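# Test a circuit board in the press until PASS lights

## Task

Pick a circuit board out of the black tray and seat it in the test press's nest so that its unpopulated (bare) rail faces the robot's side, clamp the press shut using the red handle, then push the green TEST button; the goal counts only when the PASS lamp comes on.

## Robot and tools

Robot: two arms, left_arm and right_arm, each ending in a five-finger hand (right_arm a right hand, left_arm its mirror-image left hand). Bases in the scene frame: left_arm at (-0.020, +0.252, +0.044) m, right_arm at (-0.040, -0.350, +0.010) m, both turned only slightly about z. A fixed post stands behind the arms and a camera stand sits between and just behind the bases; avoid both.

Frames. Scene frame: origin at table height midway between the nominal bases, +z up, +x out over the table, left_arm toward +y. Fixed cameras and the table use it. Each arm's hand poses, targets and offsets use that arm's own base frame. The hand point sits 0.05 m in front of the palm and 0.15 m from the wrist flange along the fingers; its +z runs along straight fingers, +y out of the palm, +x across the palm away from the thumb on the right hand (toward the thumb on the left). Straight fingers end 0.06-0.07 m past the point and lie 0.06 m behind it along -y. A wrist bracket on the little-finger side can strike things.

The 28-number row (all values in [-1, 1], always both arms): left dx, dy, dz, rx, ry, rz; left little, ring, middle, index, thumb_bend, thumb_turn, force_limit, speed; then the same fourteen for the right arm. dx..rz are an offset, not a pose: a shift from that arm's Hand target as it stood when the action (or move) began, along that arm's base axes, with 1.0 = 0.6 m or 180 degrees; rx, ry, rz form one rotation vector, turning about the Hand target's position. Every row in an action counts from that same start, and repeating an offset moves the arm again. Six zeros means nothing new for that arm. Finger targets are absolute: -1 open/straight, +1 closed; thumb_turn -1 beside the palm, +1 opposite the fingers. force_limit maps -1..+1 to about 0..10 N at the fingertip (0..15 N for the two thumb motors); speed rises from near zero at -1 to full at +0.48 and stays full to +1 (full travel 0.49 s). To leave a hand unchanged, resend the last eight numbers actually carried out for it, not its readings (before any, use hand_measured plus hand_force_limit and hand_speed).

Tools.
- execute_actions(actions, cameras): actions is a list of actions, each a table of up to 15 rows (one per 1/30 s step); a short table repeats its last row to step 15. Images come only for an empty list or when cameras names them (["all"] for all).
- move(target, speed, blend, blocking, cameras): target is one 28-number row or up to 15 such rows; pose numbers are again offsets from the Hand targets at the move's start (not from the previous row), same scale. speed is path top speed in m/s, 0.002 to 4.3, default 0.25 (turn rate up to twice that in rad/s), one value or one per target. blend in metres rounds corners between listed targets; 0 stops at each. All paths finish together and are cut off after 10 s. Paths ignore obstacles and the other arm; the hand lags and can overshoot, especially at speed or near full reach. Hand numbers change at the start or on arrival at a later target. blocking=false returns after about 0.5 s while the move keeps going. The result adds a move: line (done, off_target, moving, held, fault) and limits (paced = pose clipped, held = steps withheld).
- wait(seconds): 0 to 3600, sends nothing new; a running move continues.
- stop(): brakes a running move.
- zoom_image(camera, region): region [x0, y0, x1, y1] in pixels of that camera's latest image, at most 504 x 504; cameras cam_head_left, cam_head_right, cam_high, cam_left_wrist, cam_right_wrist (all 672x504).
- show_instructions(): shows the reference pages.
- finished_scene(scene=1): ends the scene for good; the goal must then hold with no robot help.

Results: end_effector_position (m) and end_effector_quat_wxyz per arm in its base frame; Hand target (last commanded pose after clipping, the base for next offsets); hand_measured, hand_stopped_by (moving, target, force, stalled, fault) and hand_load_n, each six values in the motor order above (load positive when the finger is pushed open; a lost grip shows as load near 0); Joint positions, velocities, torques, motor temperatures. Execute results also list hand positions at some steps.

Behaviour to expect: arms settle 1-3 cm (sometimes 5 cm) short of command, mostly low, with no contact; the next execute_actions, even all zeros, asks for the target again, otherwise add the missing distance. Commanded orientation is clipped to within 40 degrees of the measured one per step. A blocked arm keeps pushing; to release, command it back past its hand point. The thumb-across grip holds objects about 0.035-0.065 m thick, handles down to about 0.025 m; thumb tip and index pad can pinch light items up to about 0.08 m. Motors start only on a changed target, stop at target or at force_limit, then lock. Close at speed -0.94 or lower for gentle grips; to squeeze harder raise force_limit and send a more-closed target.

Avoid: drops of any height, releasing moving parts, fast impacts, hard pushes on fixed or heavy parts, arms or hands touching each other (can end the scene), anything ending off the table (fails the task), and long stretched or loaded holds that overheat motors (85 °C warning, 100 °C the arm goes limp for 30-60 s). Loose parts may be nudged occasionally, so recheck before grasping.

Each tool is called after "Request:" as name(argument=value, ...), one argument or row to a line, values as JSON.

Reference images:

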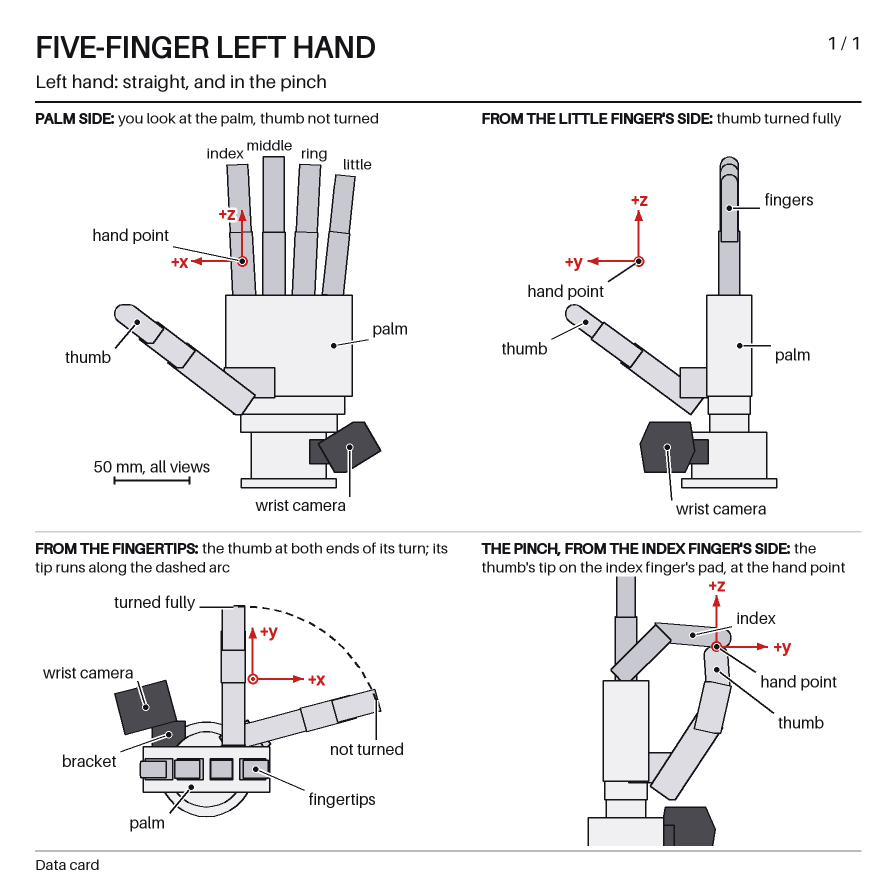

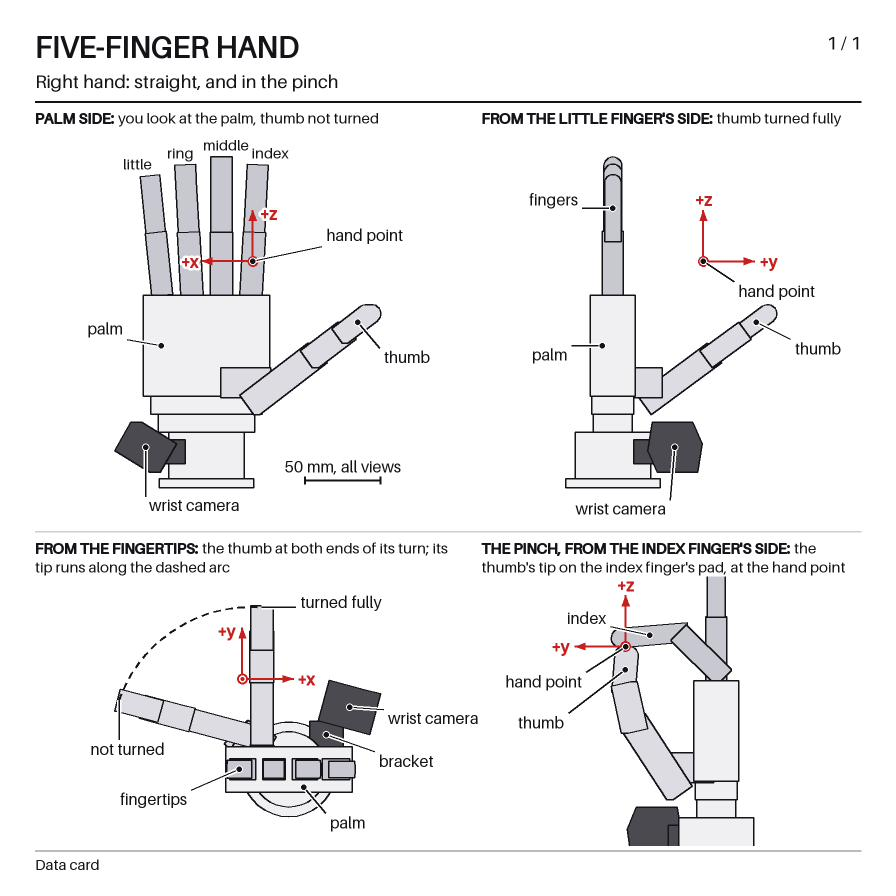

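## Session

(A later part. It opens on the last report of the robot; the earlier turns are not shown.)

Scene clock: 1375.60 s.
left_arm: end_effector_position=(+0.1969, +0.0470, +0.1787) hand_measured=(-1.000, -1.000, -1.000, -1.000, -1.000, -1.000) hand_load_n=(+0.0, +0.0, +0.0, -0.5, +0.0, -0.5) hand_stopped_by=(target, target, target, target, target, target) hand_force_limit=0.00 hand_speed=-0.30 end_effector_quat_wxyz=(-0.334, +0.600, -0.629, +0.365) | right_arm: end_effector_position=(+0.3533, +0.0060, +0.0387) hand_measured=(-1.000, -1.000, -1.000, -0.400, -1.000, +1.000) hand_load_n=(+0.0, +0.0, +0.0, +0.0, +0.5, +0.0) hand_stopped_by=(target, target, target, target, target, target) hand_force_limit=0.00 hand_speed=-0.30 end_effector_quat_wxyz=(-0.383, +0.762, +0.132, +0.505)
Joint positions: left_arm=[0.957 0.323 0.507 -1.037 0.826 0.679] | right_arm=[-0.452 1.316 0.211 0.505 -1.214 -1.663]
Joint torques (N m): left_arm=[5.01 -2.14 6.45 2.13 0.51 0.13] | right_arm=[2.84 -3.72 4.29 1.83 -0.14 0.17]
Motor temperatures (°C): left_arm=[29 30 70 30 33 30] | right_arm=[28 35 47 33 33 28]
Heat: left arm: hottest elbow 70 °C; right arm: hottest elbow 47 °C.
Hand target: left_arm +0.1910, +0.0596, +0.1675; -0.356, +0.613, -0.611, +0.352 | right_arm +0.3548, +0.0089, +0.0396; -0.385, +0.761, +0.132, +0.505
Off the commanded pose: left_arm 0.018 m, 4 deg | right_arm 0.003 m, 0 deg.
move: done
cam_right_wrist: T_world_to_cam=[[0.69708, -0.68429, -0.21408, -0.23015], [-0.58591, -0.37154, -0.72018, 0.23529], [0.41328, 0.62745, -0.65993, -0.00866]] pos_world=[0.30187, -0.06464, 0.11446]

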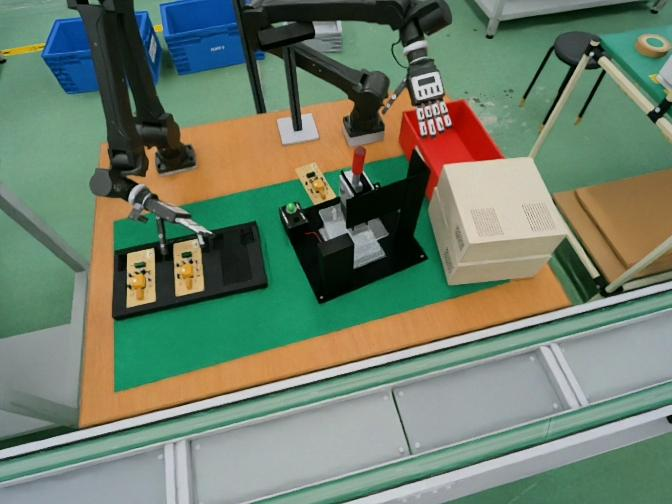

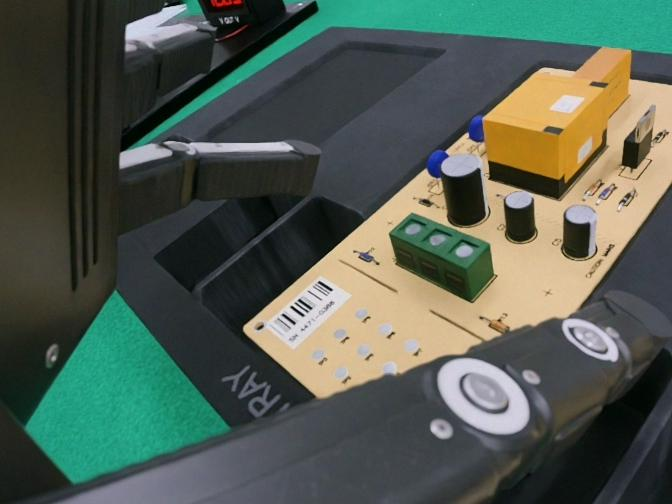

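Request:
move(
  target=[0,0,0,0,0,0,-1,-1,-1,-1,-1,-1,0,-0.3,-0.001,0.01,-0.022,0,0,0,-1,-1,-1,-0.4,-1,1,0,-0.3],
  speed=0.04,
  cameras=["cam_high","cam_right_wrist"],
)

Request:
zoom_image(
  camera="cam_high",
  region=[130, 190, 230, 290],
)

Scene clock: 1385.10 s.
left_arm: end_effector_position=(+0.1969, +0.0470, +0.1787) hand_measured=(-1.000, -1.000, -1.000, -1.000, -1.000, -1.000) hand_load_n=(+0.0, +0.0, +0.0, +0.0, +0.0, +0.0) hand_stopped_by=(target, target, target, target, target, target) hand_force_limit=0.00 hand_speed=-0.30 end_effector_quat_wxyz=(-0.334, +0.600, -0.629, +0.365) | right_arm: end_effector_position=(+0.3532, +0.0116, +0.0256) hand_measured=(-1.000, -1.000, -1.000, -0.400, -1.000, +1.000) hand_load_n=(+0.0, +0.0, +0.0, +0.0, +0.0, +0.0) hand_stopped_by=(target, target, target, target, target, target) hand_force_limit=0.00 hand_speed=-0.30 end_effector_quat_wxyz=(-0.382, +0.762, +0.132, +0.505)
Joint positions: left_arm=[0.957 0.323 0.507 -1.037 0.826 0.679] | right_arm=[-0.429 1.402 0.191 0.644 -1.194 -1.629]
Joint torques (N m): left_arm=[5.01 -2.08 6.46 2.11 0.51 0.14] | right_arm=[2.49 -4.19 3.67 1.84 -0.14 0.19]
Motor temperatures (°C): left_arm=[29 30 68 30 33 30] | right_arm=[28 35 47 33 32 28]
Heat: left arm: hottest elbow 68 °C; right arm: hottest elbow 47 °C.
Hand target: left_arm +0.1910, +0.0596, +0.1675; -0.356, +0.613, -0.611, +0.352 | right_arm +0.3542, +0.0148, +0.0263; -0.385, +0.761, +0.132, +0.505
Off the commanded pose: left_arm 0.018 m, 4 deg | right_arm 0.003 m, 0 deg.
move: done
cam_right_wrist: T_world_to_cam=[[0.69673, -0.685, -0.21293, -0.22895], [-0.5858, -0.37202, -0.72003, 0.22785], [0.41401, 0.6264, -0.66047, -0.02096]] pos_world=[0.30167, -0.05893, 0.10146]

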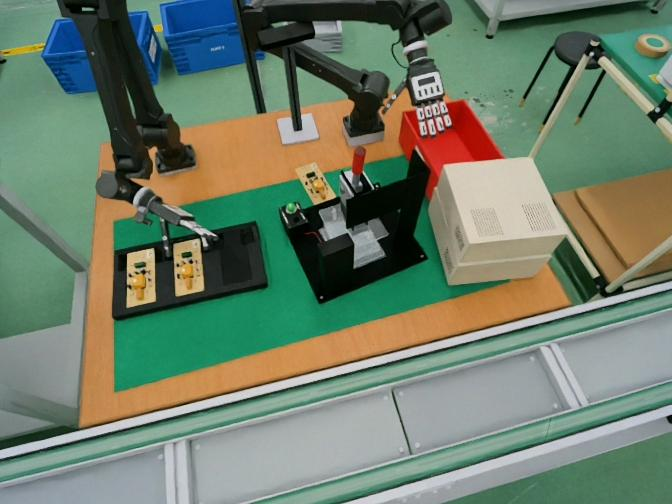

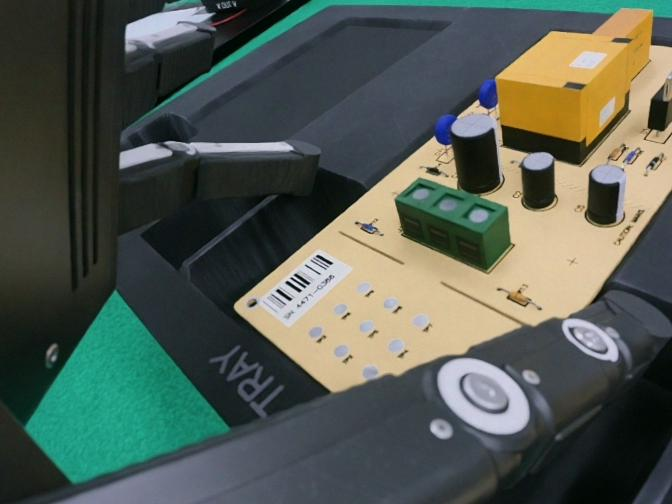

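Scaled by 5.040.

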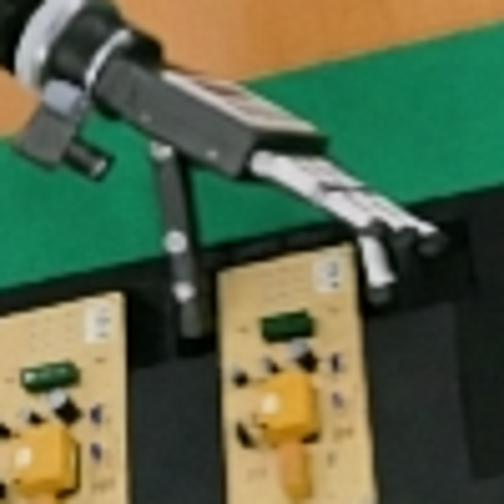

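Request:
move(
  target=[0,0,0,0,0,0,-1,-1,-1,-1,-1,-1,0,-0.3,-0.001,0.0,-0.005,0,0,0,-1,-1,-1,-0.4,-1,1,0,-0.3],
  speed=0.04,
  cameras=[],
)

Request:
move(
  target=[0,0,0,0,0,0,-1,-1,-1,-1,-1,-1,0,-0.3,0,0,0,0,0,0,-1,-1,-1,-0.1,-0.75,1,-0.6,-0.9],
  speed=0.04,
  cameras=["cam_right_wrist"],
)

Scene clock: 1396.57 s.
left_arm: end_effector_position=(+0.1969, +0.0470, +0.1787) hand_measured=(-1.000, -1.000, -1.000, -1.000, -1.000, -1.000) hand_load_n=(+0.0, +0.0, +0.0, +0.0, +0.0, +0.0) hand_stopped_by=(target, target, target, target, target, target) hand_force_limit=0.00 hand_speed=-0.30 end_effector_quat_wxyz=(-0.334, +0.600, -0.629, +0.365) | right_arm: end_effector_position=(+0.3540, +0.0112, +0.0236) hand_measured=(-1.000, -1.000, -1.000, -0.400, -1.000, +1.000) hand_load_n=(+0.0, +0.0, +0.0, +0.0, +0.0, +0.0) hand_stopped_by=(target, target, target, target, target, target) hand_force_limit=0.00 hand_speed=-0.30 end_effector_quat_wxyz=(-0.382, +0.762, +0.133, +0.506)
Joint positions: left_arm=[0.957 0.323 0.507 -1.037 0.826 0.679] | right_arm=[-0.429 1.421 0.191 0.666 -1.194 -1.629]
Joint torques (N m): left_arm=[5.01 -2.14 6.45 2.11 0.51 0.13] | right_arm=[2.32 -4.54 3.08 1.73 -0.15 0.17]
Motor temperatures (°C): left_arm=[29 30 66 30 33 30] | right_arm=[28 35 46 33 32 28]
Heat: left arm: hottest elbow 66 °C; right arm: hottest elbow 46 °C.
Hand target: left_arm +0.1910, +0.0596, +0.1675; -0.356, +0.613, -0.611, +0.352 | right_arm +0.3536, +0.0148, +0.0233; -0.385, +0.761, +0.132, +0.505
Off the commanded pose: left_arm 0.018 m, 4 deg | right_arm 0.004 m, 0 deg.
move: done

Scene clock: 1398.87 s.
left_arm: end_effector_position=(+0.1969, +0.0470, +0.1787) hand_measured=(-1.000, -1.000, -1.000, -1.000, -1.000, -1.000) hand_load_n=(+0.0, +0.0, +0.0, +0.0, +0.0, +0.0) hand_stopped_by=(target, target, target, target, target, target) hand_force_limit=0.00 hand_speed=-0.30 end_effector_quat_wxyz=(-0.334, +0.600, -0.629, +0.365) | right_arm: end_effector_position=(+0.3543, +0.0149, +0.0241) hand_measured=(-1.000, -1.000, -1.000, -0.132, -0.750, +1.000) hand_load_n=(+0.0, +0.0, +0.0, +1.0, +0.0, +0.0) hand_stopped_by=(target, target, target, force, target, target) hand_force_limit=-0.60 hand_speed=-0.90 end_effector_quat_wxyz=(-0.384, +0.761, +0.138, +0.505)
Joint positions: left_arm=[0.957 0.323 0.507 -1.037 0.826 0.679] | right_arm=[-0.418 1.421 0.191 0.669 -1.194 -1.629]
Joint torques (N m): left_arm=[5.01 -2.2 6.45 2.11 0.51 0.14] | right_arm=[2.26 -4.31 3.21 1.73 -0.15 0.18]
Motor temperatures (°C): left_arm=[29 30 65 30 33 30] | right_arm=[28 35 46 33 32 28]
Heat: left arm: hottest elbow 65 °C; right arm: hottest elbow 46 °C.
Hand target: left_arm +0.1910, +0.0596, +0.1675; -0.356, +0.613, -0.611, +0.352 | right_arm +0.3536, +0.0148, +0.0233; -0.385, +0.761, +0.132, +0.505
Off the commanded pose: left_arm 0.018 m, 4 deg | right_arm 0.001 m, 1 deg.
move: done
cam_right_wrist: T_world_to_cam=[[0.70513, -0.67804, -0.20749, -0.23101], [-0.57783, -0.37987, -0.72236, 0.2259], [0.41097, 0.62925, -0.65965, -0.02348]] pos_world=[0.30308, -0.05604, 0.09976]

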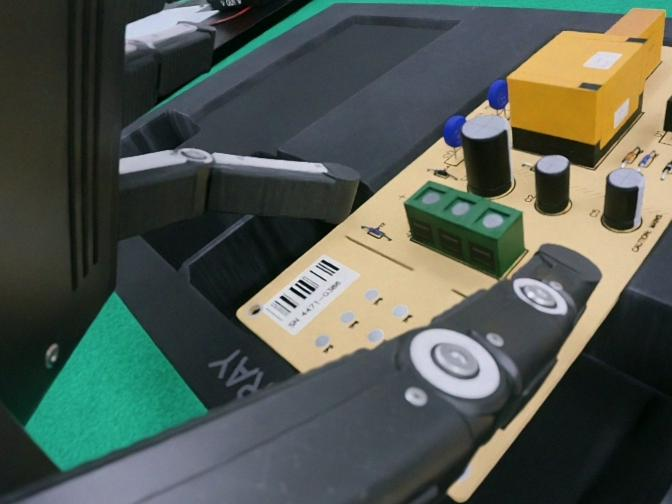

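Request:
move(
  target=[
    [0,0,0,0,0,0,-1,-1,-1,-1,-1,-1,0,-0.3,0,0,0,0,0,0,-1,-1,-1,-0.4,-1,1,0,-0.6],
    [0,0,0,0,0,0,-1,-1,-1,-1,-1,-1,0,-0.3,0.0,0.0,-0.01,0,0,0,-1,-1,-1,-0.4,-1,1,0,-0.6],
  ],
  speed=0.03,
  cameras=["cam_right_wrist","cam_high"],
)

Request:
zoom_image(
  camera="cam_right_wrist",
  region=[420, 200, 672, 504],
)

Request:
zoom_image(
  camera="cam_high",
  region=[130, 190, 230, 290],
)

Scene clock: 1410.37 s.
left_arm: end_effector_position=(+0.1969, +0.0470, +0.1787) hand_measured=(-1.000, -1.000, -1.000, -1.000, -1.000, -1.000) hand_load_n=(+0.0, +0.0, +0.0, +0.0, +0.0, +0.0) hand_stopped_by=(target, target, target, target, target, target) hand_force_limit=0.00 hand_speed=-0.30 end_effector_quat_wxyz=(-0.334, +0.600, -0.629, +0.365) | right_arm: end_effector_position=(+0.3547, +0.0116, +0.0187) hand_measured=(-1.000, -1.000, -1.000, -0.400, -1.000, +1.000) hand_load_n=(+0.0, +0.0, +0.0, -2.0, -0.5, +0.0) hand_stopped_by=(target, target, target, target, target, target) hand_force_limit=0.00 hand_speed=-0.60 end_effector_quat_wxyz=(-0.380, +0.761, +0.135, +0.508)
Joint positions: left_arm=[0.957 0.323 0.507 -1.037 0.826 0.679] | right_arm=[-0.426 1.459 0.188 0.714 -1.191 -1.628]
Joint torques (N m): left_arm=[5.01 -2.2 6.45 2.14 0.51 0.14] | right_arm=[2.32 -3.96 3 1.76 -0.23 0.16]
Motor temperatures (°C): left_arm=[30 30 64 30 33 30] | right_arm=[28 35 45 33 32 28]
Heat: left arm: hottest elbow 64 °C; right arm: hottest elbow 45 °C.
Hand target: left_arm +0.1910, +0.0596, +0.1675; -0.356, +0.613, -0.611, +0.352 | right_arm +0.3535, +0.0149, +0.0173; -0.385, +0.761, +0.132, +0.505
Off the commanded pose: left_arm 0.018 m, 4 deg | right_arm 0.004 m, 1 deg.
move: done
cam_right_wrist: T_world_to_cam=[[0.69858, -0.68585, -0.20395, -0.23237], [-0.58002, -0.37587, -0.7227, 0.22178], [0.419, 0.62316, -0.66038, -0.0279]] pos_world=[0.30265, -0.05862, 0.09446]
Images, in order (width x height): cam_high 672x504, cam_right_wrist 672x504.

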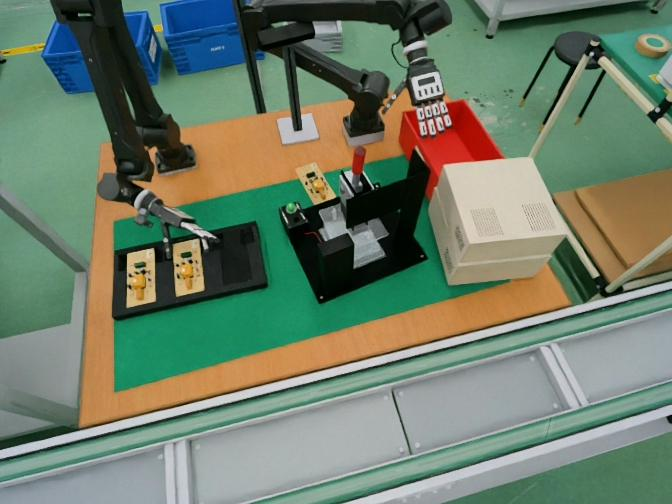

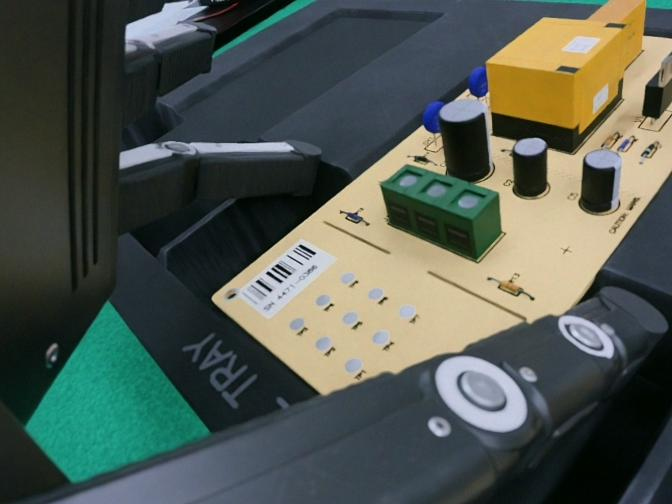

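Scaled by 1.658.

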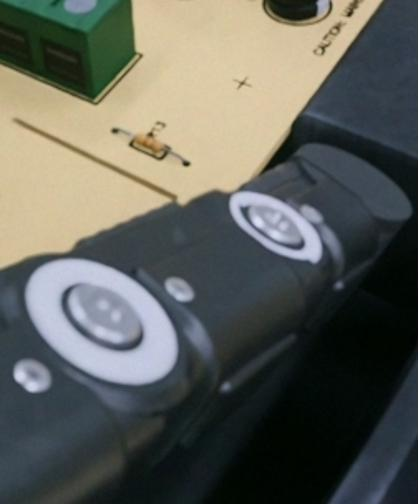

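Scaled by 5.040.

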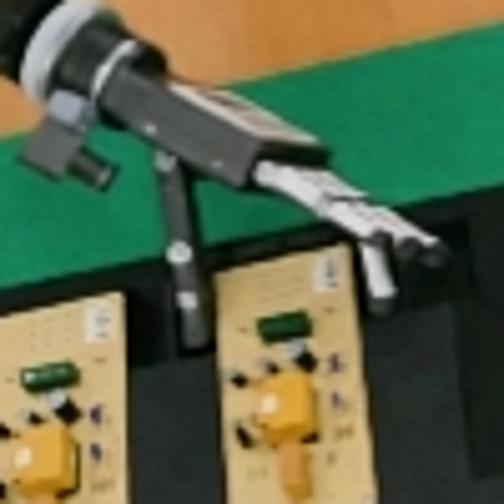

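Request:
move(
  target=[0,0,0,0,0,0,-1,-1,-1,-1,-1,-1,0,-0.3,0,0,0,0,0,0,-1,-1,-1,-0.33,-0.94,1,-0.6,-0.8],
  speed=0.03,
  cameras=["cam_right_wrist"],
)

Request:
zoom_image(
  camera="cam_right_wrist",
  region=[420, 200, 672, 504],
)

Request:
zoom_image(
  camera="cam_right_wrist",
  region=[120, 80, 460, 380],
)

Scene clock: 1418.67 s.
left_arm: end_effector_position=(+0.1969, +0.0470, +0.1787) hand_measured=(-1.000, -1.000, -1.000, -1.000, -1.000, -1.000) hand_load_n=(+0.0, +0.0, +0.0, +0.0, +0.0, +0.0) hand_stopped_by=(target, target, target, target, target, target) hand_force_limit=0.00 hand_speed=-0.30 end_effector_quat_wxyz=(-0.334, +0.600, -0.629, +0.365) | right_arm: end_effector_position=(+0.3530, +0.0123, +0.0169) hand_measured=(-1.000, -1.000, -1.000, -0.330, -0.940, +1.000) hand_load_n=(+0.0, +0.0, +0.0, -0.5, +0.0, +0.5) hand_stopped_by=(target, target, target, target, target, target) hand_force_limit=-0.60 hand_speed=-0.80 end_effector_quat_wxyz=(-0.381, +0.762, +0.133, +0.506)
Joint positions: left_arm=[0.957 0.323 0.507 -1.037 0.826 0.679] | right_arm=[-0.426 1.462 0.185 0.714 -1.191 -1.628]
Joint torques (N m): left_arm=[5.07 -2.2 6.45 2.11 0.52 0.13] | right_arm=[2.2 -4.42 3.1 1.85 -0.26 0.18]
Motor temperatures (°C): left_arm=[30 30 63 30 33 30] | right_arm=[28 35 44 33 32 28]
Heat: left arm: hottest elbow 63 °C; right arm: hottest elbow 44 °C.
Hand target: left_arm +0.1910, +0.0596, +0.1675; -0.356, +0.613, -0.611, +0.352 | right_arm +0.3535, +0.0149, +0.0173; -0.385, +0.761, +0.132, +0.505
Off the commanded pose: left_arm 0.018 m, 4 deg | right_arm 0.003 m, 0 deg.
move: done
cam_right_wrist: T_world_to_cam=[[0.69734, -0.68529, -0.20999, -0.23042], [-0.58431, -0.37387, -0.72028, 0.22129], [0.4151, 0.62498, -0.66113, -0.02743]] pos_world=[0.30136, -0.05803, 0.09287]

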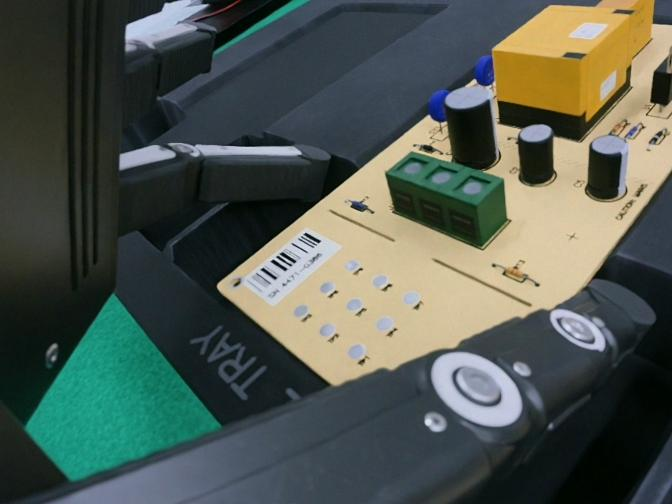

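Scaled by 1.658.

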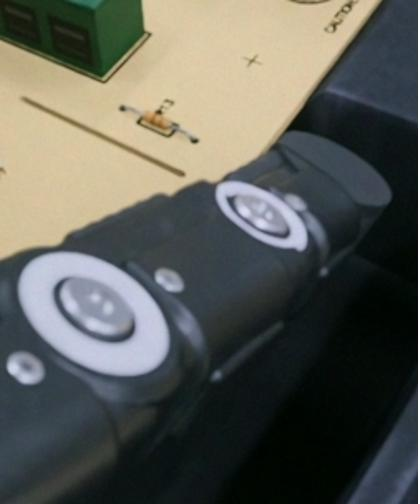

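Scaled by 1.482.

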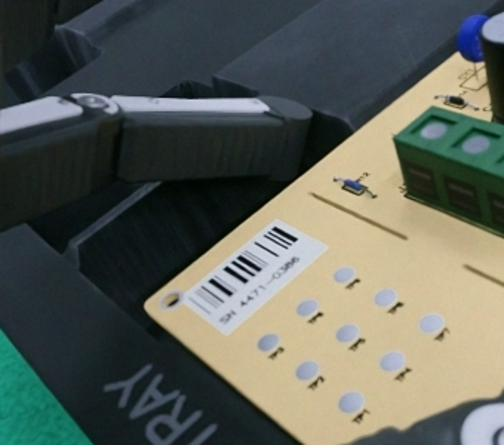

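Request:
move(
  target=[0,0,0,0,0,0,-1,-1,-1,-1,-1,-1,0,-0.3,0,0,0,0,0,0,-1,-1,-1,-0.1,-0.8,1,-0.6,-0.9],
  speed=0.03,
  cameras=["cam_right_wrist"],
)

Scene clock: 1423.37 s.
left_arm: end_effector_position=(+0.1969, +0.0470, +0.1787) hand_measured=(-1.000, -1.000, -1.000, -1.000, -1.000, -1.000) hand_load_n=(+0.0, +0.0, -0.5, +0.0, +0.0, +0.0) hand_stopped_by=(target, target, target, target, target, target) hand_force_limit=0.00 hand_speed=-0.30 end_effector_quat_wxyz=(-0.334, +0.600, -0.629, +0.365) | right_arm: end_effector_position=(+0.3530, +0.0123, +0.0169) hand_measured=(-1.000, -1.000, -1.000, -0.228, -0.890, +1.000) hand_load_n=(+0.0, +0.0, +0.0, +2.5, +4.0, +0.5) hand_stopped_by=(target, target, target, force, force, target) hand_force_limit=-0.60 hand_speed=-0.90 end_effector_quat_wxyz=(-0.381, +0.762, +0.133, +0.506)
Joint positions: left_arm=[0.957 0.323 0.507 -1.037 0.826 0.679] | right_arm=[-0.426 1.462 0.185 0.714 -1.191 -1.628]
Joint torques (N m): left_arm=[5.01 -2.08 6.43 2.13 0.51 0.13] | right_arm=[2.73 -4.72 3.22 1.96 -0.25 0.2]
Motor temperatures (°C): left_arm=[30 30 62 30 33 30] | right_arm=[28 35 44 33 32 28]
Heat: left arm: hottest elbow 62 °C; right arm: hottest elbow 44 °C.
Hand target: left_arm +0.1910, +0.0596, +0.1675; -0.356, +0.613, -0.611, +0.352 | right_arm +0.3535, +0.0149, +0.0173; -0.385, +0.761, +0.132, +0.505
Off the commanded pose: left_arm 0.018 m, 4 deg | right_arm 0.003 m, 0 deg.
move: done
cam_right_wrist: T_world_to_cam=[[0.69708, -0.68556, -0.20996, -0.23045], [-0.58448, -0.37373, -0.72022, 0.22123], [0.41529, 0.62476, -0.66122, -0.0275]] pos_world=[0.30136, -0.05813, 0.09277]

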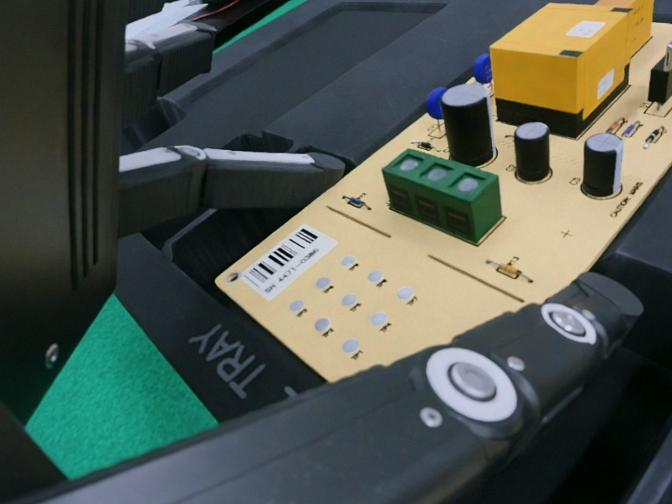

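Request:
move(
  target=[
    [0,0,0,0,0,0,-1,-1,-1,-1,-1,-1,0,-0.3,0,0,0,0,0,0,-1,-1,-1,-0.05,-0.75,1,0.1,-0.9],
    [0,0,0,0,0,0,-1,-1,-1,-1,-1,-1,0,-0.3,0,0,0.07,0,0,0,-1,-1,-1,-0.05,-0.75,1,0.1,-0.9],
  ],
  speed=0.04,
  cameras=["cam_right_wrist","cam_high"],
)

Request:
zoom_image(
  camera="cam_high",
  region=[120, 160, 250, 300],
)

Scene clock: 1431.33 s.
left_arm: end_effector_position=(+0.1969, +0.0470, +0.1787) hand_measured=(-1.000, -1.000, -1.000, -1.000, -1.000, -1.000) hand_load_n=(-0.5, +0.0, +0.0, +0.0, +0.0, +0.0) hand_stopped_by=(target, target, target, target, target, target) hand_force_limit=0.00 hand_speed=-0.30 end_effector_quat_wxyz=(-0.334, +0.600, -0.629, +0.365) | right_arm: end_effector_position=(+0.3438, +0.0164, +0.0486) hand_measured=(-1.000, -1.000, -1.000, -0.214, -0.884, +1.000) hand_load_n=(+0.0, +0.0, +0.0, +6.0, +7.0, +0.0) hand_stopped_by=(target, target, target, force, force, target) hand_force_limit=0.10 hand_speed=-0.90 end_effector_quat_wxyz=(-0.385, +0.765, +0.127, +0.501)
Joint positions: left_arm=[0.957 0.323 0.507 -1.037 0.826 0.679] | right_arm=[-0.426 1.212 0.185 0.456 -1.189 -1.617]
Joint torques (N m): left_arm=[4.95 -2.14 6.43 2.1 0.51 0.13] | right_arm=[1.96 -4.25 6.93 0.16 -0.35 0.11]
Motor temperatures (°C): left_arm=[30 30 61 30 33 30] | right_arm=[28 35 44 33 32 28]
Heat: left arm: hottest elbow 61 °C; right arm: hottest elbow 44 °C.
Hand target: left_arm +0.1910, +0.0596, +0.1675; -0.356, +0.613, -0.611, +0.352 | right_arm +0.3535, +0.0149, +0.0593; -0.385, +0.761, +0.132, +0.505
Off the commanded pose: left_arm 0.018 m, 4 deg | right_arm 0.015 m, 1 deg.
move: off_target (right_arm)
cam_right_wrist: T_world_to_cam=[[0.69152, -0.68587, -0.22668, -0.21178], [-0.59633, -0.36493, -0.71499, 0.24388], [0.40767, 0.62961, -0.66136, -0.00272]] pos_world=[0.29299, -0.05454, 0.12457]
Images, in order (width x height): cam_high 672x504, cam_right_wrist 672x504.

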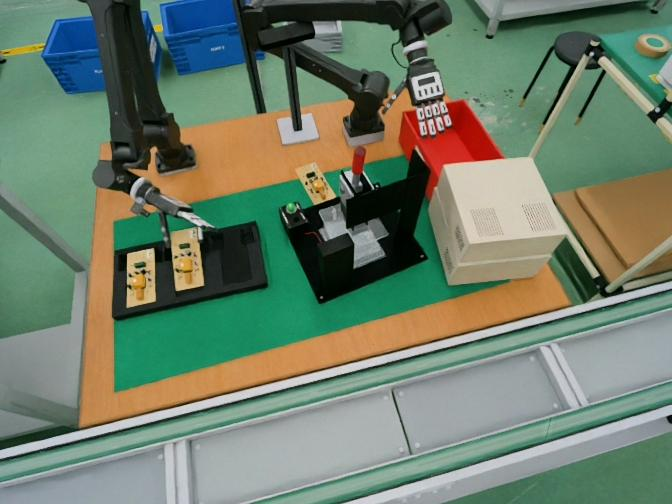

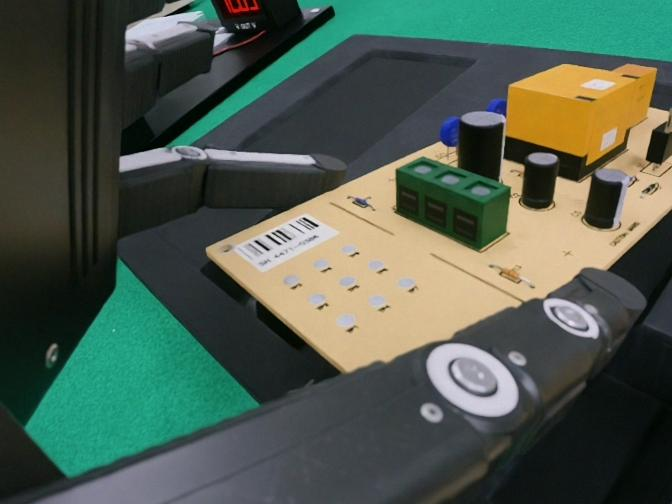

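Scaled by 3.600.

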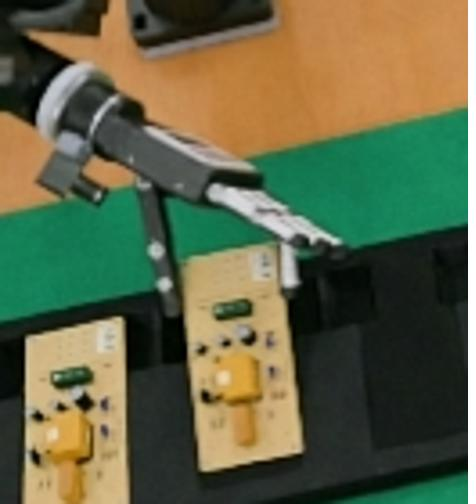

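Request:
move(
  target=[
    [0,0,0,0,0,0,-1,-1,-1,-1,-1,-1,0,-0.3,0,0,0,0,0,0,-1,-1,-1,0.0,-0.7,1,0.65,-0.9],
    [0,0,0,0,0,0,-1,-1,-1,-1,-1,-1,0,-0.3,-0.02,0.0,0.12,0,0,0,-1,-1,-1,0.0,-0.7,1,0.65,-0.9],
  ],
  speed=0.05,
  cameras=["cam_right_wrist","cam_high"],
)

Request:
zoom_image(
  camera="cam_high",
  region=[120, 130, 250, 290],
)

Scene clock: 1444.40 s.
left_arm: end_effector_position=(+0.1969, +0.0470, +0.1787) hand_measured=(-1.000, -1.000, -1.000, -1.000, -1.000, -1.000) hand_load_n=(-0.5, +0.0, +0.0, +0.0, -0.5, +0.0) hand_stopped_by=(target, target, target, target, target, target) hand_force_limit=0.00 hand_speed=-0.30 end_effector_quat_wxyz=(-0.334, +0.600, -0.629, +0.365) | right_arm: end_effector_position=(+0.3219, +0.0244, +0.0991) hand_measured=(-1.000, -1.000, -1.000, -0.206, -0.868, +1.000) hand_load_n=(+0.0, +0.0, +0.0, +12.5, +11.0, -0.5) hand_stopped_by=(target, target, target, force, force, target) hand_force_limit=0.65 hand_speed=-0.90 end_effector_quat_wxyz=(-0.401, +0.773, +0.106, +0.481)
Joint positions: left_arm=[0.957 0.323 0.507 -1.037 0.826 0.679] | right_arm=[-0.436 0.847 0.242 -0.034 -1.2 -1.617]
Joint torques (N m): left_arm=[5.01 -2.14 6.45 2.13 0.51 0.13] | right_arm=[1.73 -2.67 11.79 0.36 -0.65 -0.27]
Motor temperatures (°C): left_arm=[30 30 60 31 33 30] | right_arm=[28 35 46 33 32 28]
Heat: left arm: hottest elbow 60 °C; right arm: hottest elbow 46 °C.
Hand target: left_arm +0.1910, +0.0596, +0.1675; -0.356, +0.613, -0.611, +0.352 | right_arm +0.3415, +0.0149, +0.1314; -0.385, +0.761, +0.132, +0.505
Off the commanded pose: left_arm 0.018 m, 4 deg | right_arm 0.039 m, 5 deg.
move: off_target (right_arm)
cam_right_wrist: T_world_to_cam=[[0.67442, -0.6786, -0.29097, -0.16797], [-0.6393, -0.33953, -0.68994, 0.28062], [0.3694, 0.65132, -0.66281, 0.04652]] pos_world=[0.2755, -0.04901, 0.17557]
Images, in order (width x height): cam_high 672x504, cam_right_wrist 672x504.

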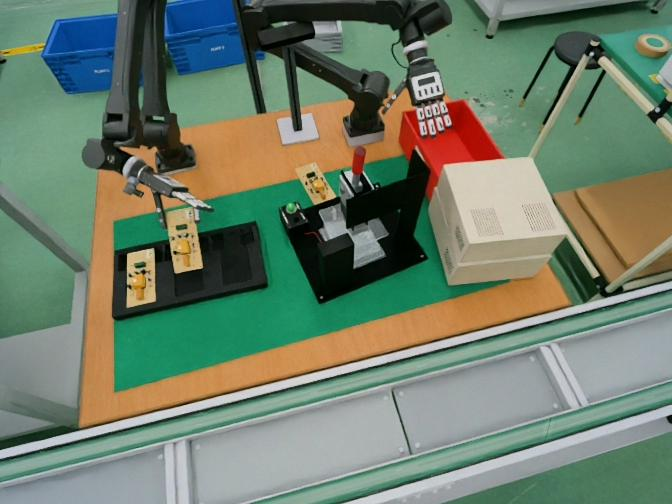

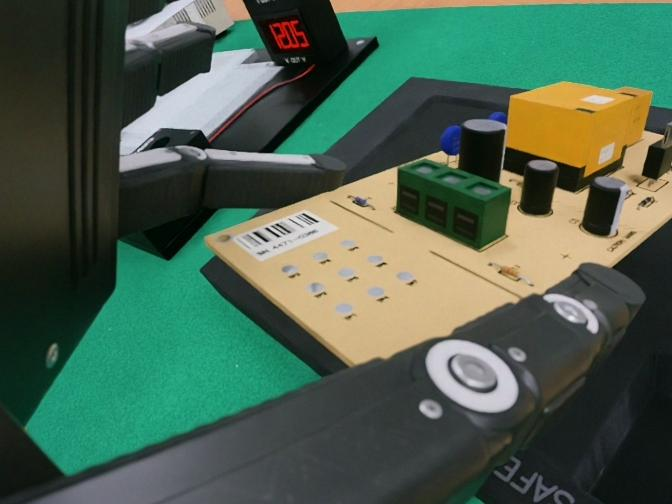

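Scaled by 3.150.

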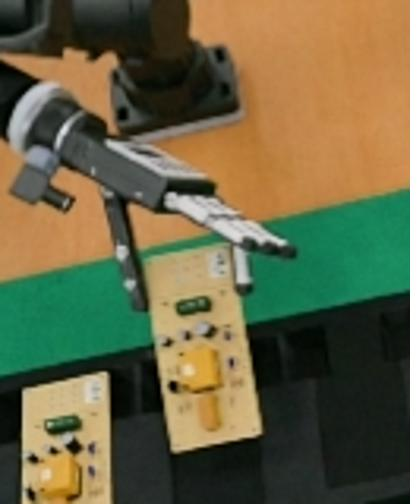

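Request:
move(
  target=[
    [0,0,0,0,0,0,-1,-1,-1,-1,-1,-1,0,-0.3,-0.186,0.392,0.06,0.001,-0.0388,0.0246,-1,-1,-1,0.0,-0.7,1,0.65,-0.9],
    [0,0,0,0,0,0,-1,-1,-1,-1,-1,-1,0,-0.3,-0.2275,0.667,0.0,0.0021,-0.0776,0.0493,-1,-1,-1,0.0,-0.7,1,0.65,-0.9],
  ],
  speed=0.07,
  blend=0.03,
  cameras=["all"],
)

Request:
zoom_image(
  camera="cam_head_left",
  region=[260, 270, 400, 410],
)

Request:
zoom_image(
  camera="cam_head_right",
  region=[260, 270, 400, 410],
)

Request:
zoom_image(
  camera="cam_left_wrist",
  region=[170, 200, 520, 504],
)

Scene clock: 1490.90 s.
left_arm: end_effector_position=(+0.1969, +0.0470, +0.1787) hand_measured=(-1.000, -1.000, -1.000, -1.000, -1.000, -1.000) hand_load_n=(+0.0, -0.5, +0.0, +0.0, +0.0, +0.0) hand_stopped_by=(target, target, target, target, target, target) hand_force_limit=0.00 hand_speed=-0.30 end_effector_quat_wxyz=(-0.334, +0.600, -0.629, +0.365) | right_arm: end_effector_position=(+0.2024, +0.3928, +0.1028) hand_measured=(-1.000, -1.000, -1.000, -0.206, -0.868, +1.000) hand_load_n=(+0.0, +0.0, +0.0, +12.0, +11.0, -0.5) hand_stopped_by=(target, target, target, force, force, target) hand_force_limit=0.65 hand_speed=-0.90 end_effector_quat_wxyz=(-0.387, +0.705, +0.241, +0.543)
Joint positions: left_arm=[0.957 0.323 0.507 -1.037 0.826 0.679] | right_arm=[1.377 1.382 0.31 0.952 0.425 -1.231]
Joint torques (N m): left_arm=[5.01 -2.14 6.45 2.11 0.51 0.13] | right_arm=[2.43 -5.71 8.62 2.78 0.19 -0.29]
Motor temperatures (°C): left_arm=[30 30 58 31 33 30] | right_arm=[28 35 55 33 32 28]
Heat: left arm: hottest elbow 58 °C; right arm: hottest elbow 55 °C.
Hand target: left_arm +0.1910, +0.0596, +0.1675; -0.356, +0.613, -0.611, +0.352 | right_arm +0.2050, +0.4151, +0.1313; -0.406, +0.681, +0.234, +0.563
Off the commanded pose: left_arm 0.018 m, 4 deg | right_arm 0.036 m, 4 deg.
move: off_target (right_arm)
cam_left_wrist: T_world_to_cam=[[0.45865, -0.26765, 0.84735, -0.2318], [-0.60384, -0.79346, 0.07621, 0.14457], [0.65194, -0.54662, -0.52553, 0.10209]] pos_world=[0.12706, 0.10847, 0.23905]
cam_right_wrist: T_world_to_cam=[[0.82048, -0.57083, -0.03099, 0.06503], [-0.36673, -0.48399, -0.79452, 0.34414], [0.43854, 0.66325, -0.60645, -0.17122]] pos_world=[0.14794, 0.31724, 0.1716]

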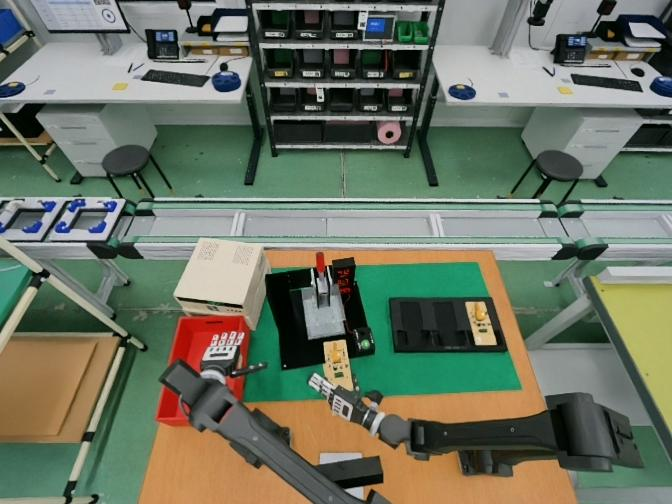

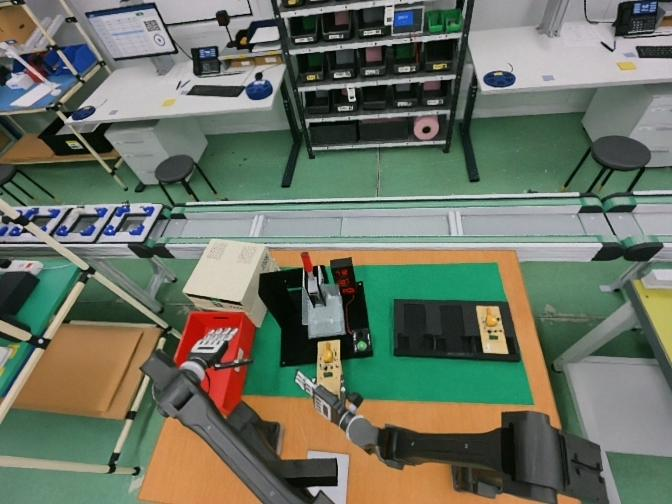

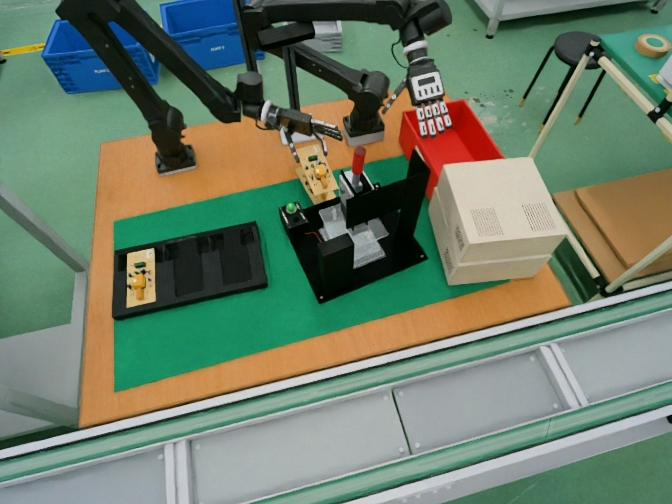

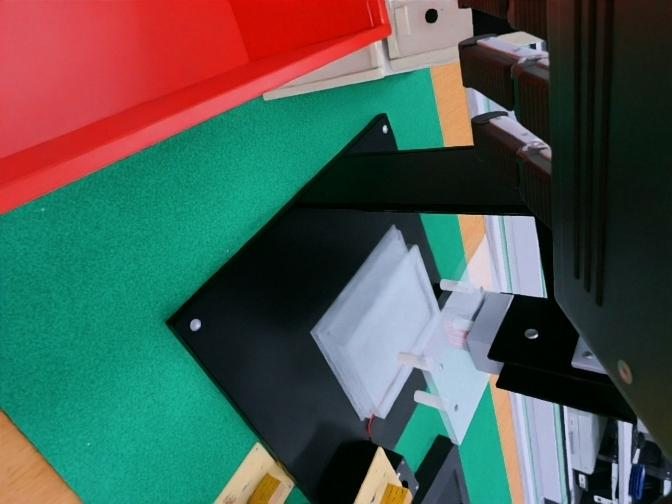

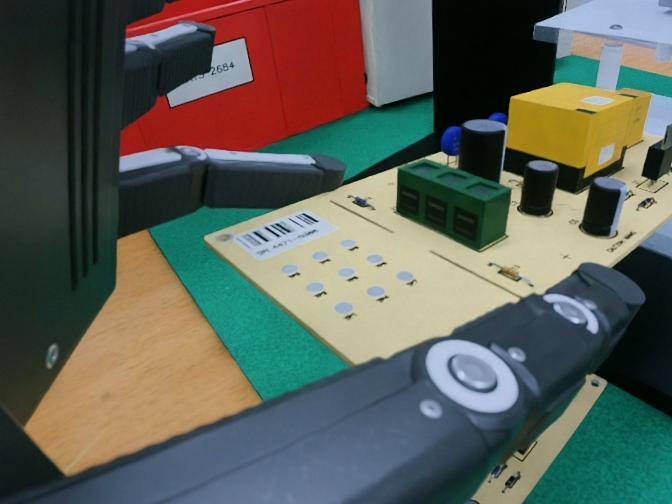

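Scaled by 3.600.

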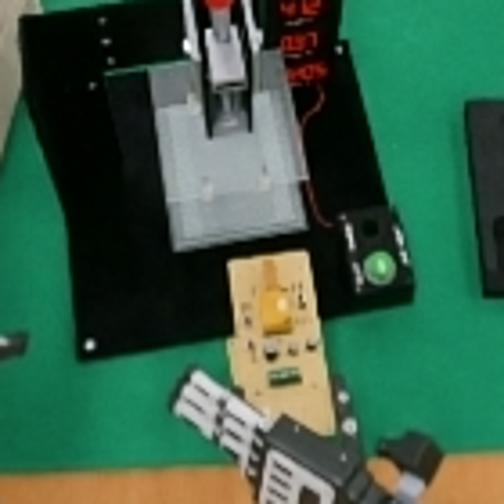

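Scaled by 3.600.

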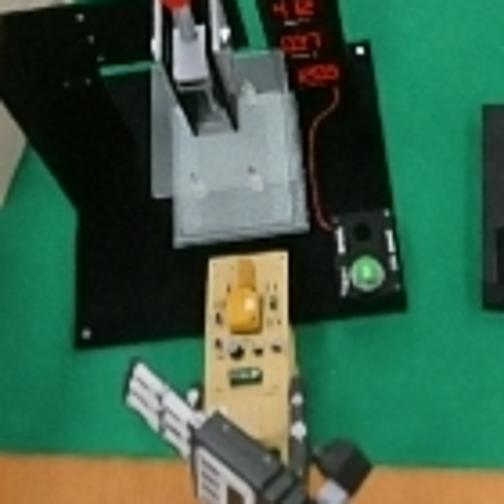

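Scaled by 1.440.

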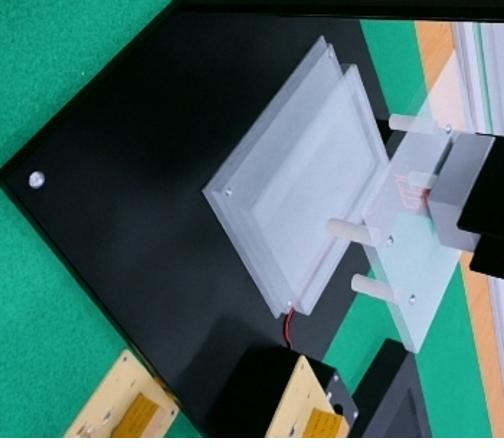

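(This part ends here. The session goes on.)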